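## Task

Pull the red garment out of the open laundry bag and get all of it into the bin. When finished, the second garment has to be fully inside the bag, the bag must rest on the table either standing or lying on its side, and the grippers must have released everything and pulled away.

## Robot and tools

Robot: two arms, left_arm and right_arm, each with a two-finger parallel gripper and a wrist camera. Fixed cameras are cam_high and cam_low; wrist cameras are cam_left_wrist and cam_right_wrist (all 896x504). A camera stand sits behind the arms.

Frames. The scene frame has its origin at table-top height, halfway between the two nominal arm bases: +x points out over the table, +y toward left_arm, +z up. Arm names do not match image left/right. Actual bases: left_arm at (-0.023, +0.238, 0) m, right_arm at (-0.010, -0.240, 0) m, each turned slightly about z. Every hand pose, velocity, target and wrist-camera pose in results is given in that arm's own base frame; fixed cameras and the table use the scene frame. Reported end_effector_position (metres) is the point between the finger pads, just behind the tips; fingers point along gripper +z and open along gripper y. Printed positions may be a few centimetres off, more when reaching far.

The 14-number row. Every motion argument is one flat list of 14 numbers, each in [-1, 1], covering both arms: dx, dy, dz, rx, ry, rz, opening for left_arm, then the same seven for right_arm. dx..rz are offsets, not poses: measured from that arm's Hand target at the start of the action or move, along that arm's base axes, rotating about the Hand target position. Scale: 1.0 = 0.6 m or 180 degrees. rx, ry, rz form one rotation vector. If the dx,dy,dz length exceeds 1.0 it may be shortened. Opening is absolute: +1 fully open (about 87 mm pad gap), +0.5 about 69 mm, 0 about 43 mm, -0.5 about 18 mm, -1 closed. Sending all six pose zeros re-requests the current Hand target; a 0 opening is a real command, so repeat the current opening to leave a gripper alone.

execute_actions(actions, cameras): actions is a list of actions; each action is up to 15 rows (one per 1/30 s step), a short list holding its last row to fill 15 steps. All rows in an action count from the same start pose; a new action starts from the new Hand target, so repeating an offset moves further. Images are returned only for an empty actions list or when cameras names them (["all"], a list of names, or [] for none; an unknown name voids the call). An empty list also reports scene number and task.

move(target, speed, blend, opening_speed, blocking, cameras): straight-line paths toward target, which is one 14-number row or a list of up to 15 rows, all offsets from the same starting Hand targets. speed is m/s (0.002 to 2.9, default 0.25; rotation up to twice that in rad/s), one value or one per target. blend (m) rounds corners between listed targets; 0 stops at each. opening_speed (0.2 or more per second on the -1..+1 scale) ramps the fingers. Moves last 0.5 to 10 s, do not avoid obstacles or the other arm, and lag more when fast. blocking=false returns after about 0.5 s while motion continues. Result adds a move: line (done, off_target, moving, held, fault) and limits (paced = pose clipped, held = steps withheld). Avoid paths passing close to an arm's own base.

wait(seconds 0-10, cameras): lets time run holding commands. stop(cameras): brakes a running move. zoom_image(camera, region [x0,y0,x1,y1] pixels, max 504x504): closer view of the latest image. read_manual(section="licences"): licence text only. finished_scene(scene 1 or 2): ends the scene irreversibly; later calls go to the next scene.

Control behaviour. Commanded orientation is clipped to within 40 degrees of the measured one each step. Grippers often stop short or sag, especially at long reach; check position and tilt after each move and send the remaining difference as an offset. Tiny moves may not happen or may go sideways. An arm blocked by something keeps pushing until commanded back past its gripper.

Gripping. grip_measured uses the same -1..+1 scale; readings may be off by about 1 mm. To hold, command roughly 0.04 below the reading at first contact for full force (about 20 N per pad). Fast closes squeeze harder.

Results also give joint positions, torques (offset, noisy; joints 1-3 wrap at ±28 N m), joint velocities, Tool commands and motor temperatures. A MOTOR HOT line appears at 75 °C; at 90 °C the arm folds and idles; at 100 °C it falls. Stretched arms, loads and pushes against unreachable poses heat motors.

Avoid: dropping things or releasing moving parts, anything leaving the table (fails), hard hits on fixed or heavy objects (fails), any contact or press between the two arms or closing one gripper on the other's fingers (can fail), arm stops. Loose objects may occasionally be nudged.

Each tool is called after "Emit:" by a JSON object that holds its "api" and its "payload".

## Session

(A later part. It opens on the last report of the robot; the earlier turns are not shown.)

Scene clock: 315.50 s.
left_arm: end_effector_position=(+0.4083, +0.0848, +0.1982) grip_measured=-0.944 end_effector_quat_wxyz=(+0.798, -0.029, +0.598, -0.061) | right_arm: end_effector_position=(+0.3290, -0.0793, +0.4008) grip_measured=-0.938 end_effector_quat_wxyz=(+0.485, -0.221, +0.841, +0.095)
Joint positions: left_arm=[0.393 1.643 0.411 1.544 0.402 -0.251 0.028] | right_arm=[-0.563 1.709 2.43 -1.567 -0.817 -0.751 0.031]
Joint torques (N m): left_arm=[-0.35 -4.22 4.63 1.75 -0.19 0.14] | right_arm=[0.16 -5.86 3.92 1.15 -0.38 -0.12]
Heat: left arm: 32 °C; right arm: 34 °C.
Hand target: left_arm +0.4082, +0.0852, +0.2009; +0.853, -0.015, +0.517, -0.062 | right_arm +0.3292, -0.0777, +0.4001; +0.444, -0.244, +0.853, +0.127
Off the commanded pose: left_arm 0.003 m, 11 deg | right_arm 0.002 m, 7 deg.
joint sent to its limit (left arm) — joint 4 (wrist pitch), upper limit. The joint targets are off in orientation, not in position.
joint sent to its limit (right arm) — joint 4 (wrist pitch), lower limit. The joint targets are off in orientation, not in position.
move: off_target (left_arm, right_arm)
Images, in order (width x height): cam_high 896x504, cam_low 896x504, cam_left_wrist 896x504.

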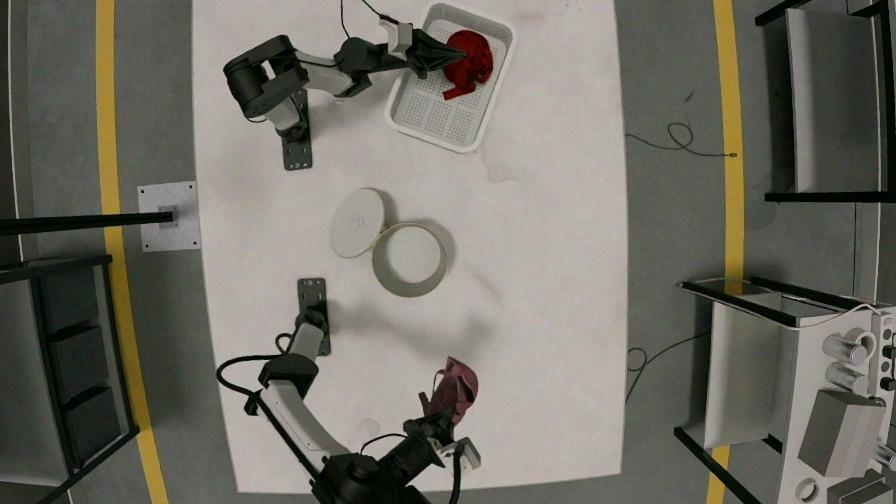

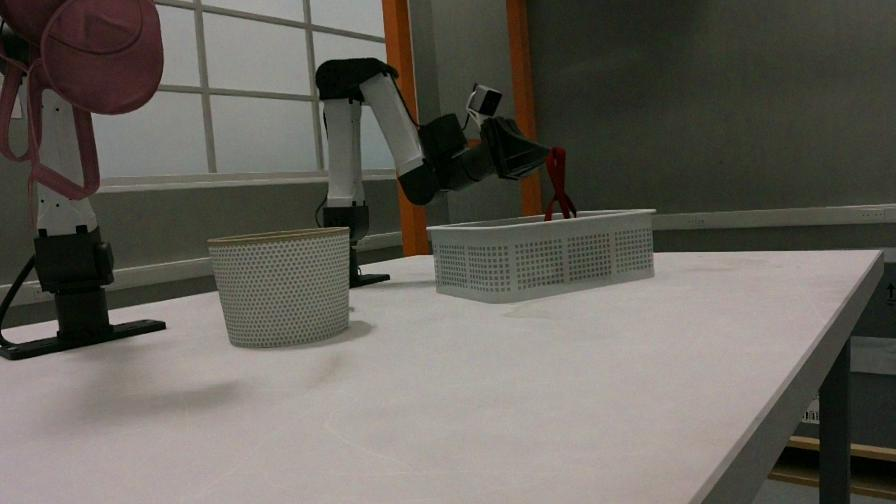

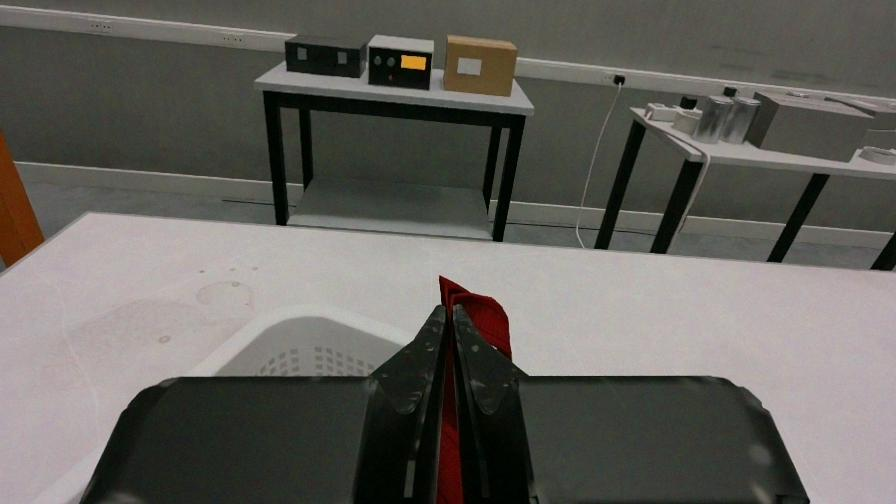

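Emit:
{"api": "move", "payload": {"target": [[-0.02,-0.015,0.0,0,0.24,0,-1,0,0,0,0,0,0,-1],[-0.02,-0.015,-0.08,0,0.24,0,-1,0,0,0,0,0,0,-1],[-0.02,-0.015,-0.08,0,0.24,0,0,0,0,0,0,0,0,-1],[-0.07,-0.015,0.25,0,0.24,0,0,0,0,0,0,0,0,-1]], "speed": 0.2, "opening_speed": 1, "cameras": ["cam_high","cam_low","cam_left_wrist"]}}

Emit:
{"api": "zoom_image", "payload": {"camera": "cam_high", "region": [370, 0, 540, 170]}}

Scene clock: 328.13 s.
left_arm: end_effector_position=(+0.3667, +0.0754, +0.3455) grip_measured=+0.000 end_effector_quat_wxyz=(+0.600, -0.044, +0.797, -0.055) | right_arm: end_effector_position=(+0.3290, -0.0793, +0.4008) grip_measured=-0.938 end_effector_quat_wxyz=(+0.485, -0.221, +0.841, +0.095)
Joint positions: left_arm=[0.394 1.195 1.346 -0.454 0.412 -0.022 0.5] | right_arm=[-0.563 1.709 2.43 -1.567 -0.817 -0.751 0.031]
Joint torques (N m): left_arm=[0.42 -2.36 8.39 1.68 0.15 0.15] | right_arm=[0.17 -5.89 3.93 1.14 -0.38 -0.12]
Heat: left arm: 33 °C; right arm: 33 °C.
Hand target: left_arm +0.3662, +0.0761, +0.3509; +0.603, -0.037, +0.795, -0.052 | right_arm +0.3292, -0.0777, +0.4001; +0.444, -0.244, +0.853, +0.127
Off the commanded pose: left_arm 0.005 m, 1 deg | right_arm 0.002 m, 7 deg.
joint sent to its limit (right arm) — joint 4 (wrist pitch), lower limit. The joint targets are off in orientation, not in position.
move: off_target (right_arm)
Images, in order (width x height): cam_high 896x504, cam_low 896x504, cam_left_wrist 896x504.

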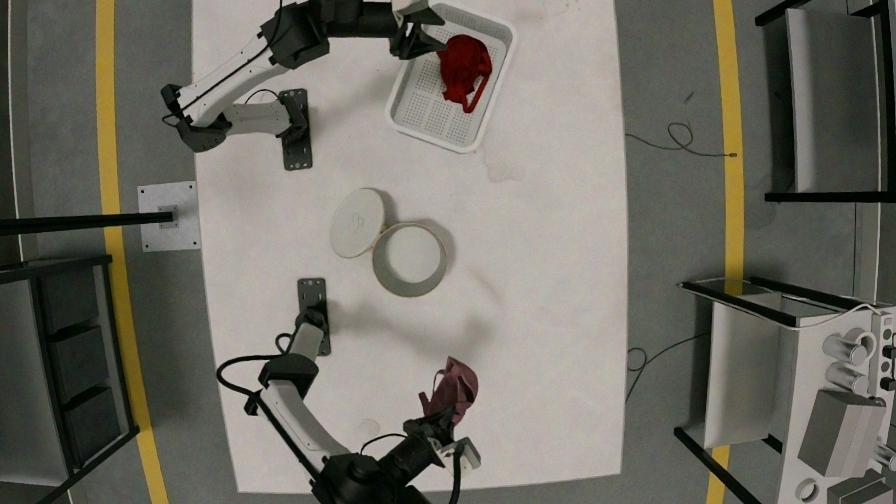

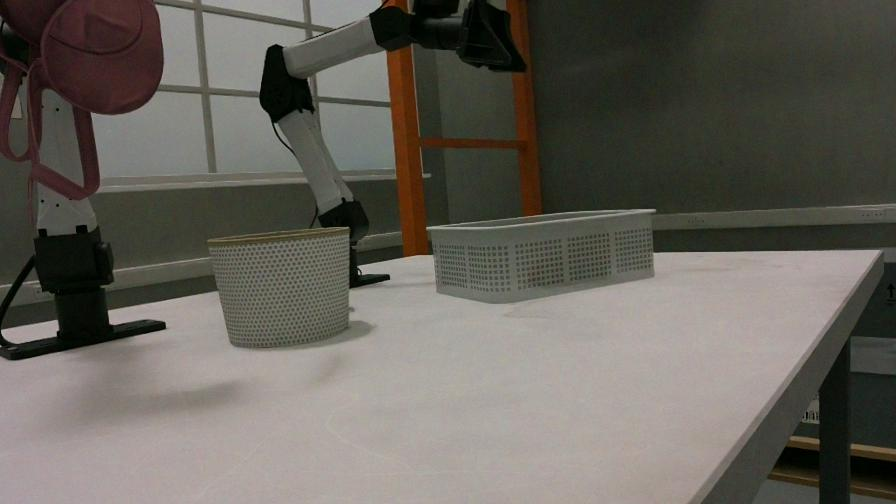

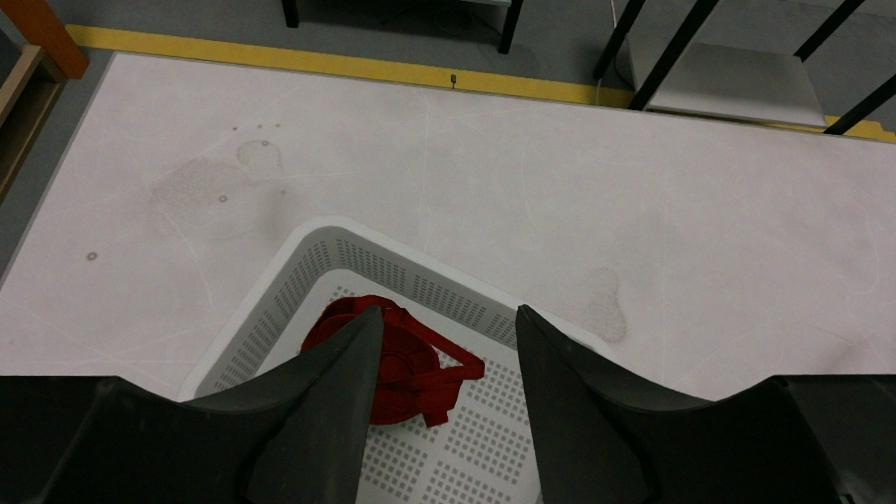

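Scaled by 2.965 from the camera's 896x504 image, which has a finer 1280x720 frame.

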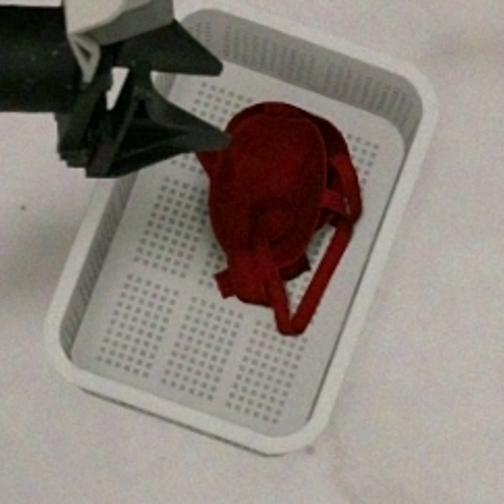

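Emit:
{"api": "move", "payload": {"target": [[0,0.05,0,0,0,0,0,0,0.08,0.13,0,0,0,-1],[0,0.05,0,0,0,0,0,-0.19,0.38,0.13,0,0,0,-1]], "speed": 0.25, "blend": 0.03, "cameras": ["cam_high","cam_low","cam_right_wrist"]}}

Scene clock: 339.07 s.
left_arm: end_effector_position=(+0.3661, +0.1049, +0.3442) grip_measured=+0.000 end_effector_quat_wxyz=(+0.599, -0.045, +0.797, -0.055) | right_arm: end_effector_position=(+0.2175, +0.1532, +0.4764) grip_measured=-0.938 end_effector_quat_wxyz=(+0.507, -0.241, +0.813, +0.153)
Joint positions: left_arm=[0.509 1.241 1.376 -0.458 0.522 0.017 0.5] | right_arm=[0.648 1.519 2.634 -1.571 0.06 0.034 0.031]
Joint torques (N m): left_arm=[0.47 -2.52 8.84 1.66 0.18 0.15] | right_arm=[0.72 -3.64 2.14 1.68 0.29 0.08]
Motor temperatures (°C): left_arm=[21 31 33 34 18 20 20] | right_arm=[19 32 33 26 22 22 22]
Heat: left arm: 34 °C; right arm: 33 °C.
Hand target: left_arm +0.3662, +0.1061, +0.3508; +0.603, -0.037, +0.795, -0.052 | right_arm +0.2152, +0.1503, +0.4780; +0.444, -0.244, +0.853, +0.127
Off the commanded pose: left_arm 0.007 m, 1 deg | right_arm 0.004 m, 9 deg.
joint sent to its limit (right arm) — joint 4 (wrist pitch), lower limit. The joint targets are off in orientation, not in position.
move: off_target (right_arm)
Images, in order (width x height): cam_high 896x504, cam_low 896x504, cam_right_wrist 896x504.

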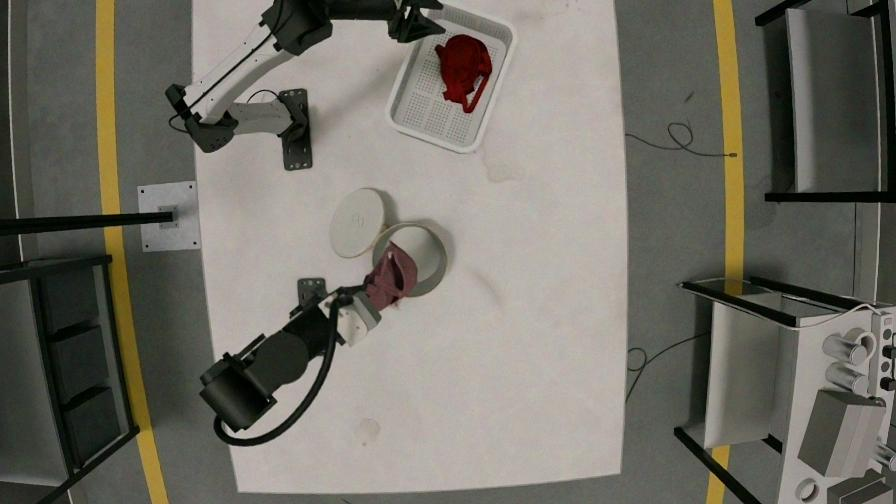

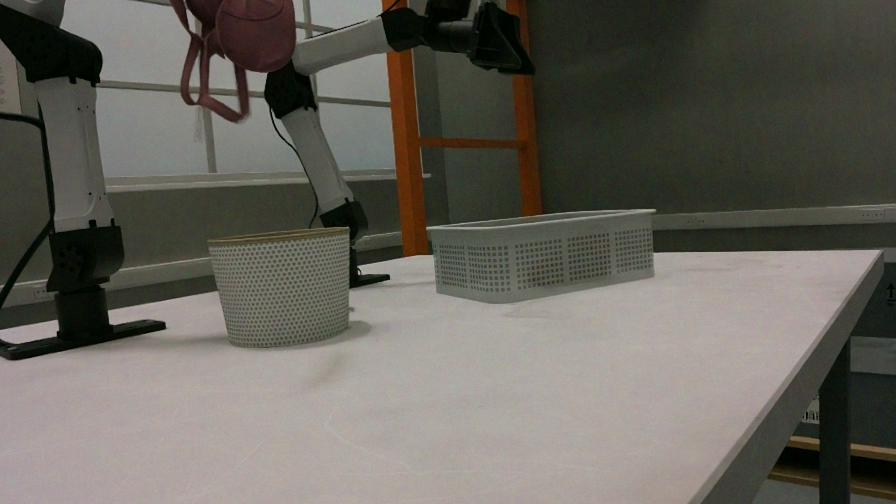

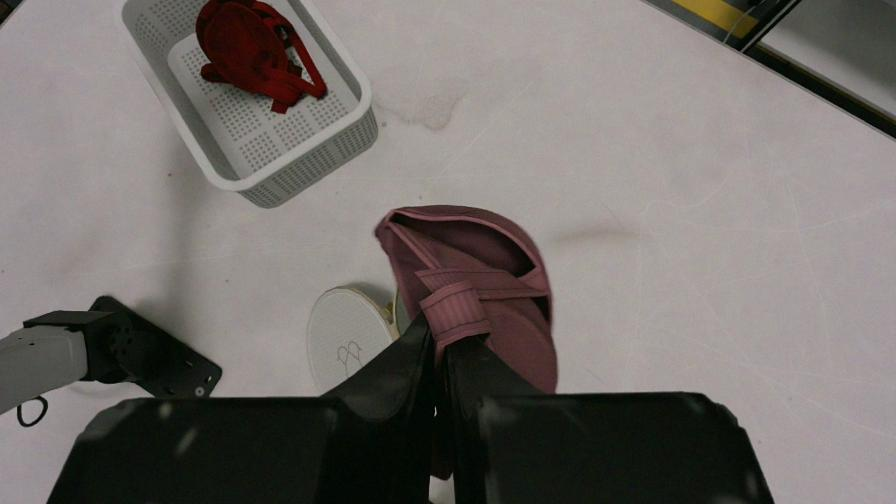

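Emit:
{"api": "move", "payload": {"target": [0,0.0,0,0,0,0,0,0.03,0.02,-0.3,-0.08,0.13,0,-1], "speed": 0.2, "cameras": ["cam_high","cam_low","cam_right_wrist","cam_left_wrist"]}}

Scene clock: 349.47 s.
left_arm: end_effector_position=(+0.3661, +0.1049, +0.3442) grip_measured=+0.000 end_effector_quat_wxyz=(+0.599, -0.045, +0.797, -0.055) | right_arm: end_effector_position=(+0.2305, +0.1585, +0.2978) grip_measured=-0.938 end_effector_quat_wxyz=(+0.224, -0.273, +0.934, +0.057)
Joint positions: left_arm=[0.509 1.241 1.376 -0.458 0.522 0.017 0.5] | right_arm=[0.621 1.54 1.997 -1.563 0.04 0.043 0.031]
Joint torques (N m): left_arm=[0.47 -2.52 8.85 1.66 0.18 0.15] | right_arm=[-0.14 -5.42 5.22 1.2 0 0.08]
Heat: left arm: 34 °C; right arm: 33 °C.
Hand target: left_arm +0.3662, +0.1061, +0.3508; +0.603, -0.037, +0.795, -0.052 | right_arm +0.2332, +0.1623, +0.2980; +0.228, -0.267, +0.934, +0.067
Off the commanded pose: left_arm 0.007 m, 1 deg | right_arm 0.005 m, 1 deg.
move: done

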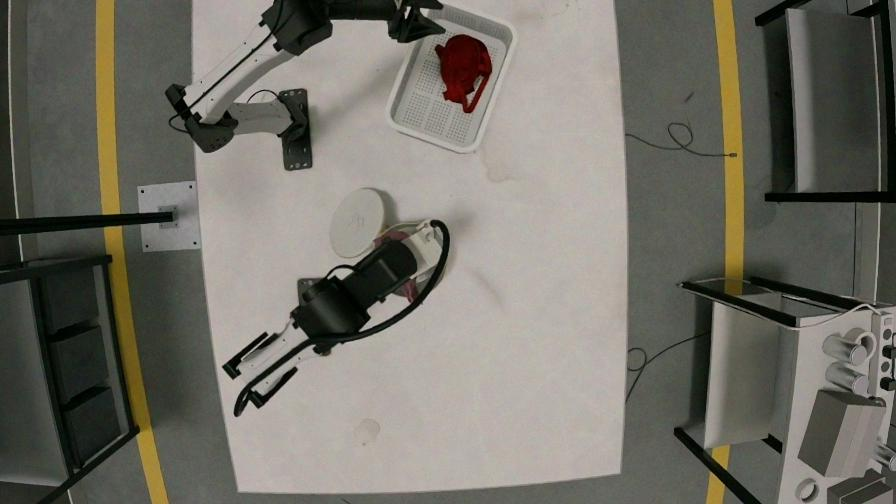

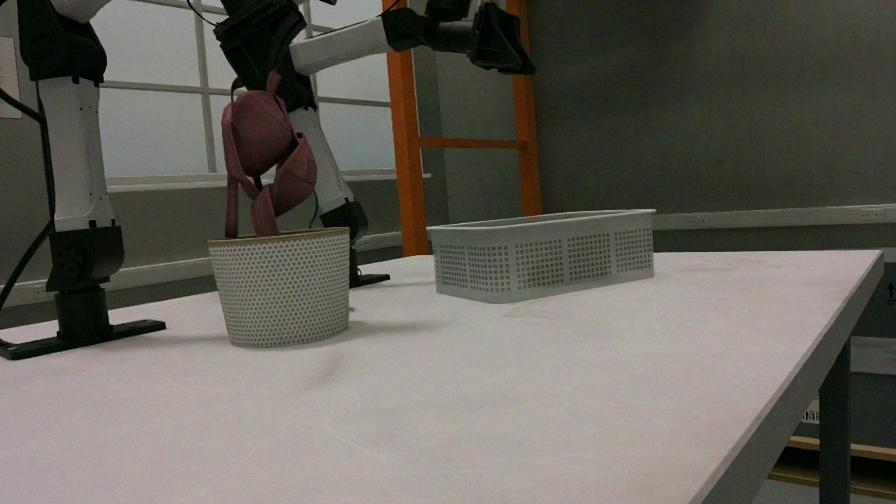

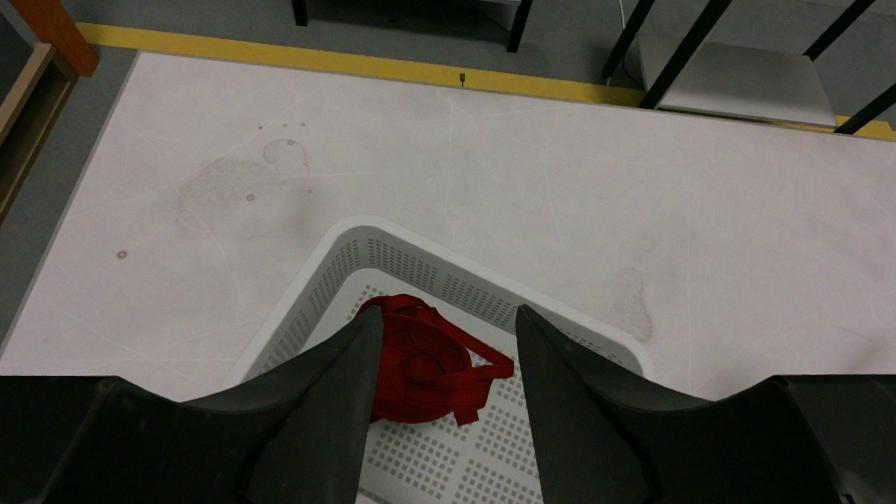

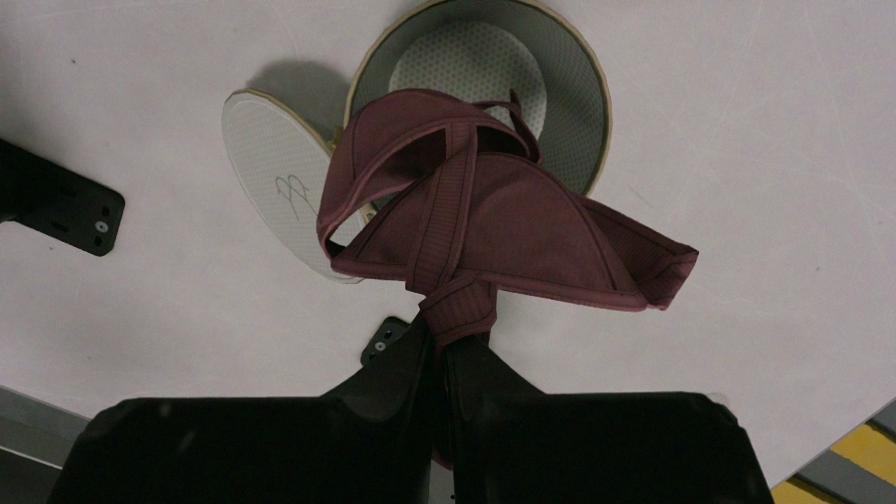

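Emit:
{"api": "move", "payload": {"target": [0,0.0,0,0,0,0,0,-0.02,0.015,-0.16,-0.03,0.05,0,-1], "speed": 0.15, "cameras": ["cam_high","cam_low","cam_right_wrist"]}}

Scene clock: 359.17 s.
left_arm: end_effector_position=(+0.3661, +0.1049, +0.3442) grip_measured=+0.000 end_effector_quat_wxyz=(+0.599, -0.045, +0.797, -0.055) | right_arm: end_effector_position=(+0.2229, +0.1668, +0.1992) grip_measured=-0.938 end_effector_quat_wxyz=(+0.132, -0.273, +0.952, +0.031)
Joint positions: left_arm=[0.509 1.241 1.376 -0.458 0.522 0.017 0.5] | right_arm=[0.654 1.535 1.59 -1.356 0.039 0.089 0.031]
Joint torques (N m): left_arm=[0.46 -2.51 8.81 1.67 0.18 0.15] | right_arm=[0.75 -7.86 5.49 0.85 -0.03 0.1]
Heat: left arm: 34 °C; right arm: 33 °C.
Hand target: left_arm +0.3662, +0.1061, +0.3508; +0.603, -0.037, +0.795, -0.052 | right_arm +0.2212, +0.1713, +0.2020; +0.142, -0.271, +0.951, +0.043
Off the commanded pose: left_arm 0.007 m, 1 deg | right_arm 0.006 m, 2 deg.
move: done
Images, in order (width x height): cam_high 896x504, cam_low 896x504, cam_right_wrist 896x504.

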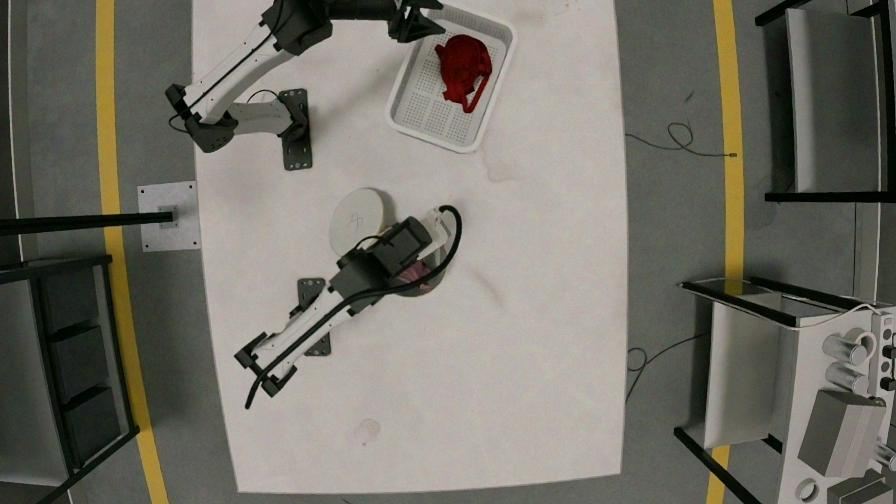

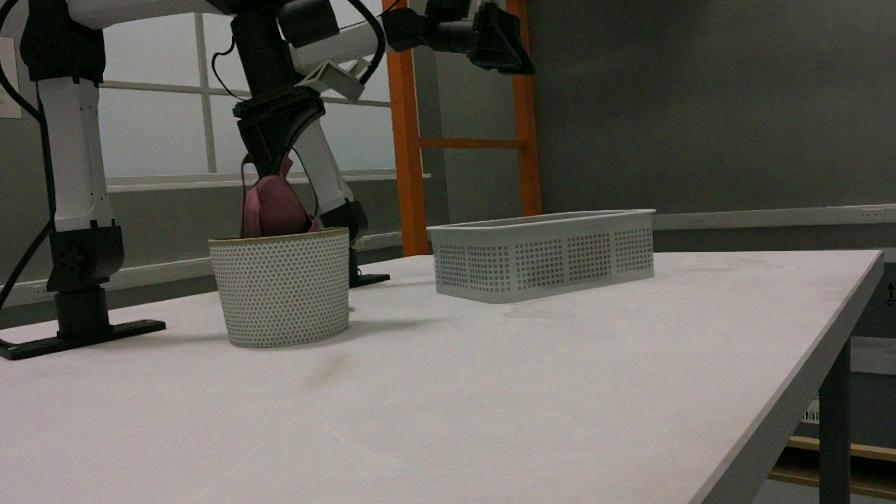

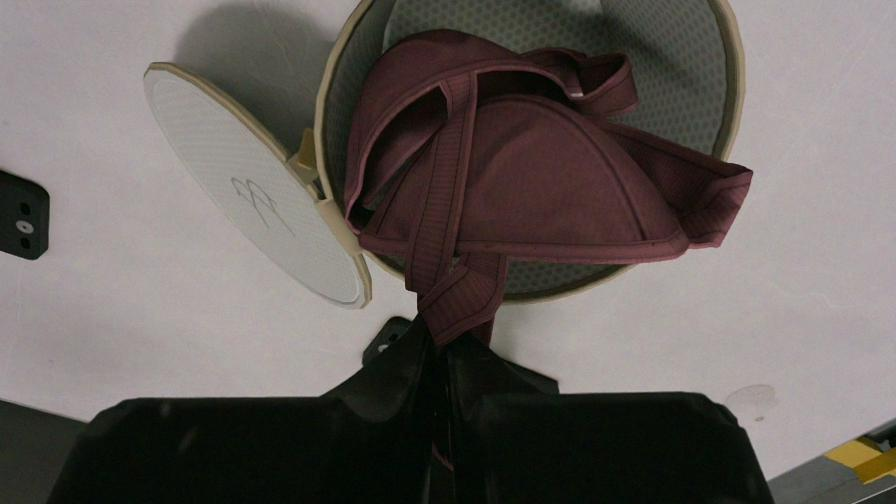

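Emit:
{"api": "move", "payload": {"target": [[0,0.0,0,0,0,0,0,0.035,0.039,0,0,0,0,-1],[0,0.0,0,0,0,0,0,0.035,0.039,-0.13,0,0,0,-1]], "speed": 0.15, "cameras": ["cam_high","cam_low","cam_right_wrist"]}}

Scene clock: 365.93 s.
left_arm: end_effector_position=(+0.3661, +0.1049, +0.3442) grip_measured=+0.000 end_effector_quat_wxyz=(+0.599, -0.045, +0.797, -0.055) | right_arm: end_effector_position=(+0.2434, +0.1907, +0.1192) grip_measured=-0.938 end_effector_quat_wxyz=(+0.129, -0.274, +0.953, +0.032)
Joint positions: left_arm=[0.509 1.241 1.376 -0.458 0.522 0.017 0.5] | right_arm=[0.672 1.616 1.351 -1.042 0.039 0.107 0.031]
Joint torques (N m): left_arm=[0.47 -2.54 8.84 1.66 0.17 0.15] | right_arm=[0.73 -9.62 5.48 0.89 0.03 0.09]
Heat: left arm: 34 °C; right arm: 33 °C.
Hand target: left_arm +0.3662, +0.1061, +0.3508; +0.603, -0.037, +0.795, -0.052 | right_arm +0.2422, +0.1947, +0.1241; +0.142, -0.271, +0.951, +0.043
Off the commanded pose: left_arm 0.007 m, 1 deg | right_arm 0.006 m, 2 deg.
move: done
Images, in order (width x height): cam_high 896x504, cam_low 896x504, cam_right_wrist 896x504.

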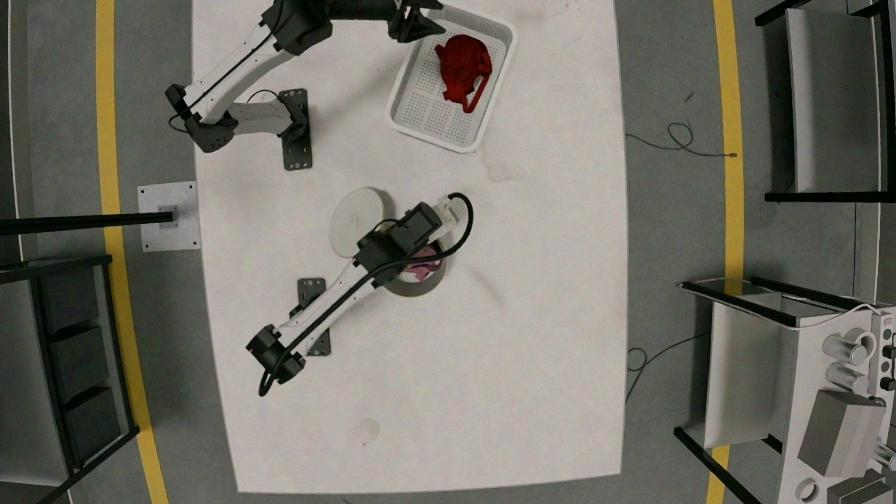

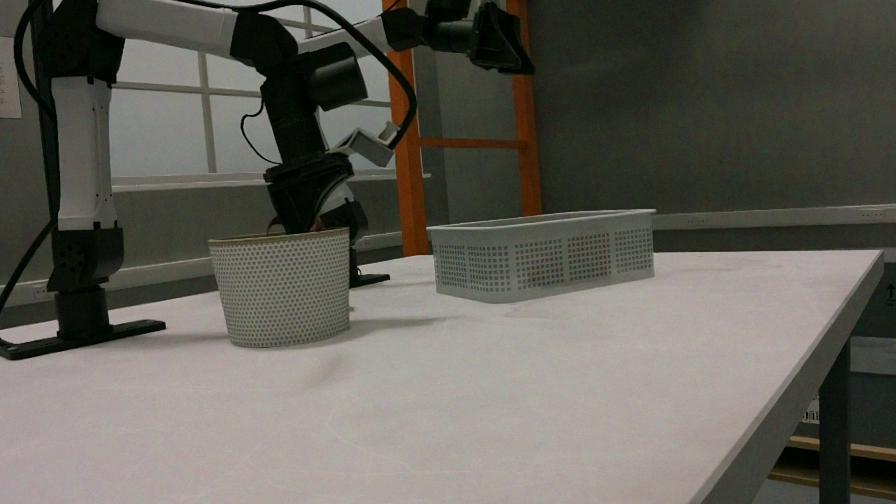

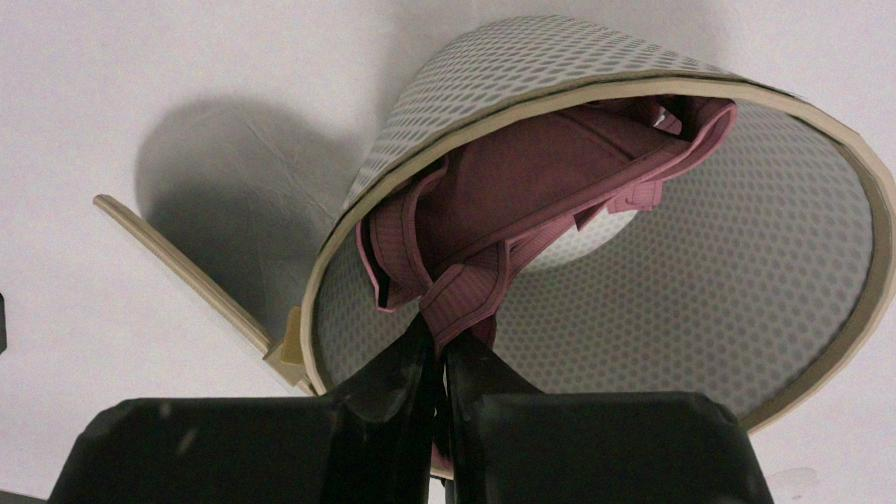

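Emit:
{"api": "move", "payload": {"target": [[0,0.0,0,0,0,0,0,0.01,-0.01,-0.08,0,0,0,-1],[0,0.0,0,0,0,0,0,0.01,-0.01,-0.08,0,0,0,0],[0,0.0,0,0,0,0,0,0.01,-0.01,0.2,0,0,0,0],[0,0.0,0,0,0,0,0,0.02,-0.3,0.25,0,0,0,0]], "speed": [0.12,0.12,0.15,0.3], "opening_speed": 1, "blend": [0,0,0.02,0], "cameras": ["all"]}}

Emit:
{"api": "zoom_image", "payload": {"camera": "cam_high", "region": [320, 180, 480, 310]}}

Scene clock: 374.47 s.
left_arm: end_effector_position=(+0.3661, +0.1049, +0.3442) grip_measured=+0.000 end_effector_quat_wxyz=(+0.599, -0.045, +0.797, -0.055) | right_arm: end_effector_position=(+0.2608, +0.0130, +0.2744) grip_measured=+0.000 end_effector_quat_wxyz=(+0.199, -0.260, +0.945, +0.020)
Joint positions: left_arm=[0.509 1.241 1.376 -0.458 0.522 0.017 0.5] | right_arm=[0.036 1.475 1.844 -1.556 -0.128 -0.476 0.5]
Joint torques (N m): left_arm=[0.47 -2.54 8.85 1.66 0.18 0.15] | right_arm=[0.21 -5.97 4.67 0.73 -0.12 -0.11]
Heat: left arm: 34 °C; right arm: 33 °C.
Hand target: left_arm +0.3662, +0.1061, +0.3508; +0.603, -0.037, +0.795, -0.052 | right_arm +0.2543, +0.0147, +0.2740; +0.142, -0.271, +0.951, +0.043
Off the commanded pose: left_arm 0.007 m, 1 deg | right_arm 0.007 m, 7 deg.
joint sent to its limit (right arm) — joint 4 (wrist pitch), lower limit. The joint targets are off in orientation, not in position.
move: off_target (right_arm)

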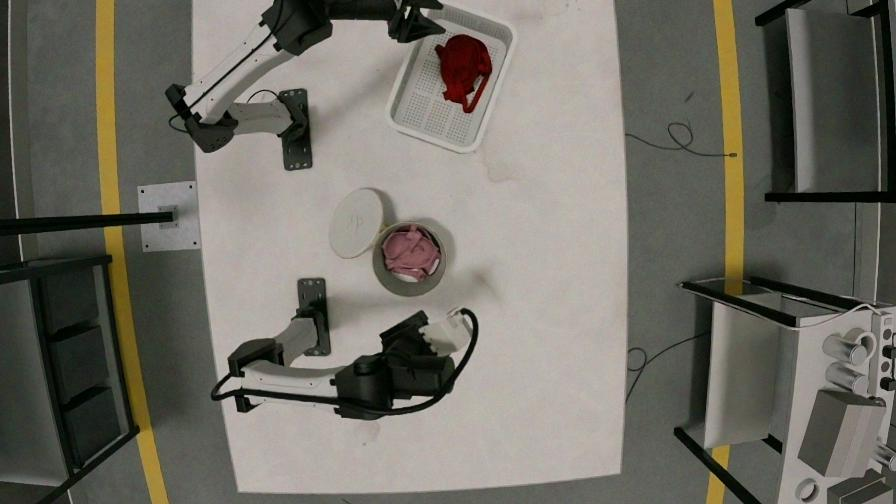

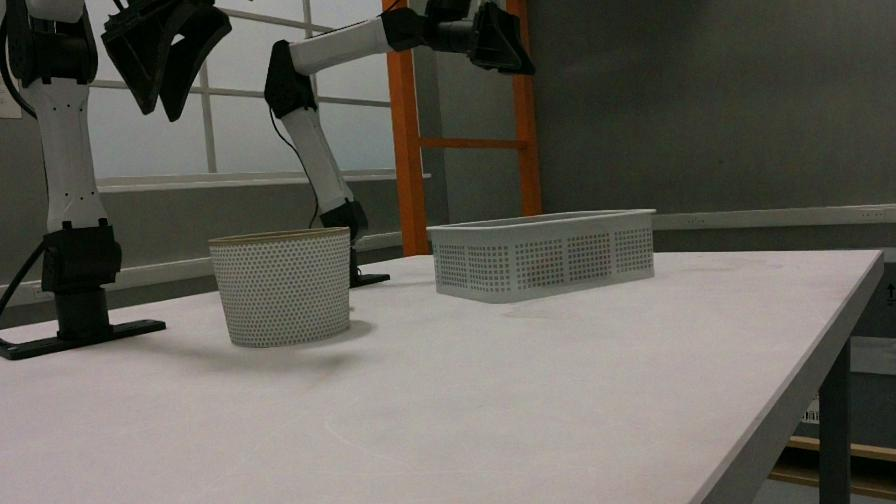

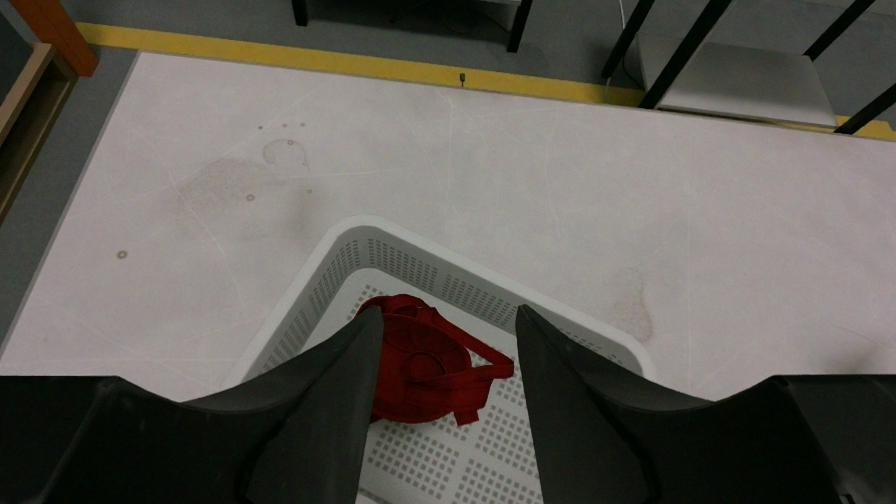

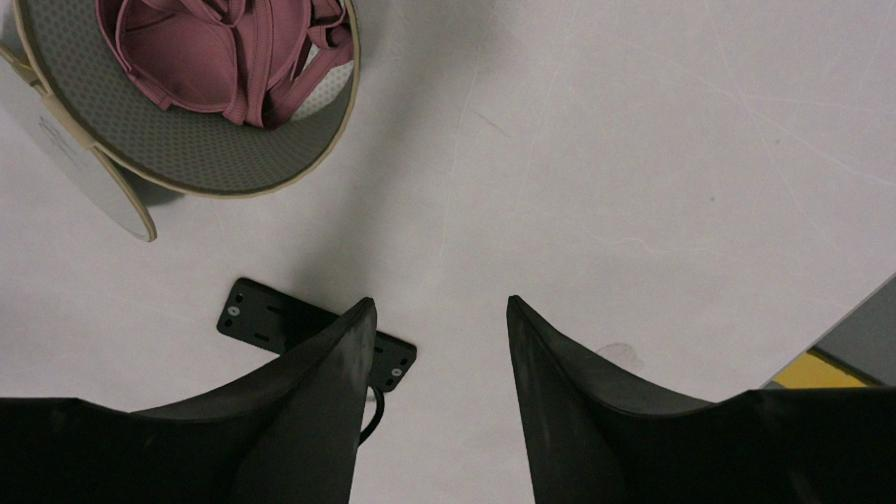

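Scaled by 3.150 from the camera's 896x504 image, which has a finer 1280x720 frame.

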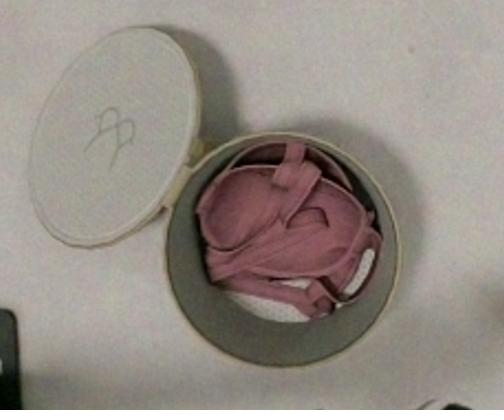

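Emit:
{"api": "finished_scene", "payload": {"scene": 2}}

The scene is finished: the task was done.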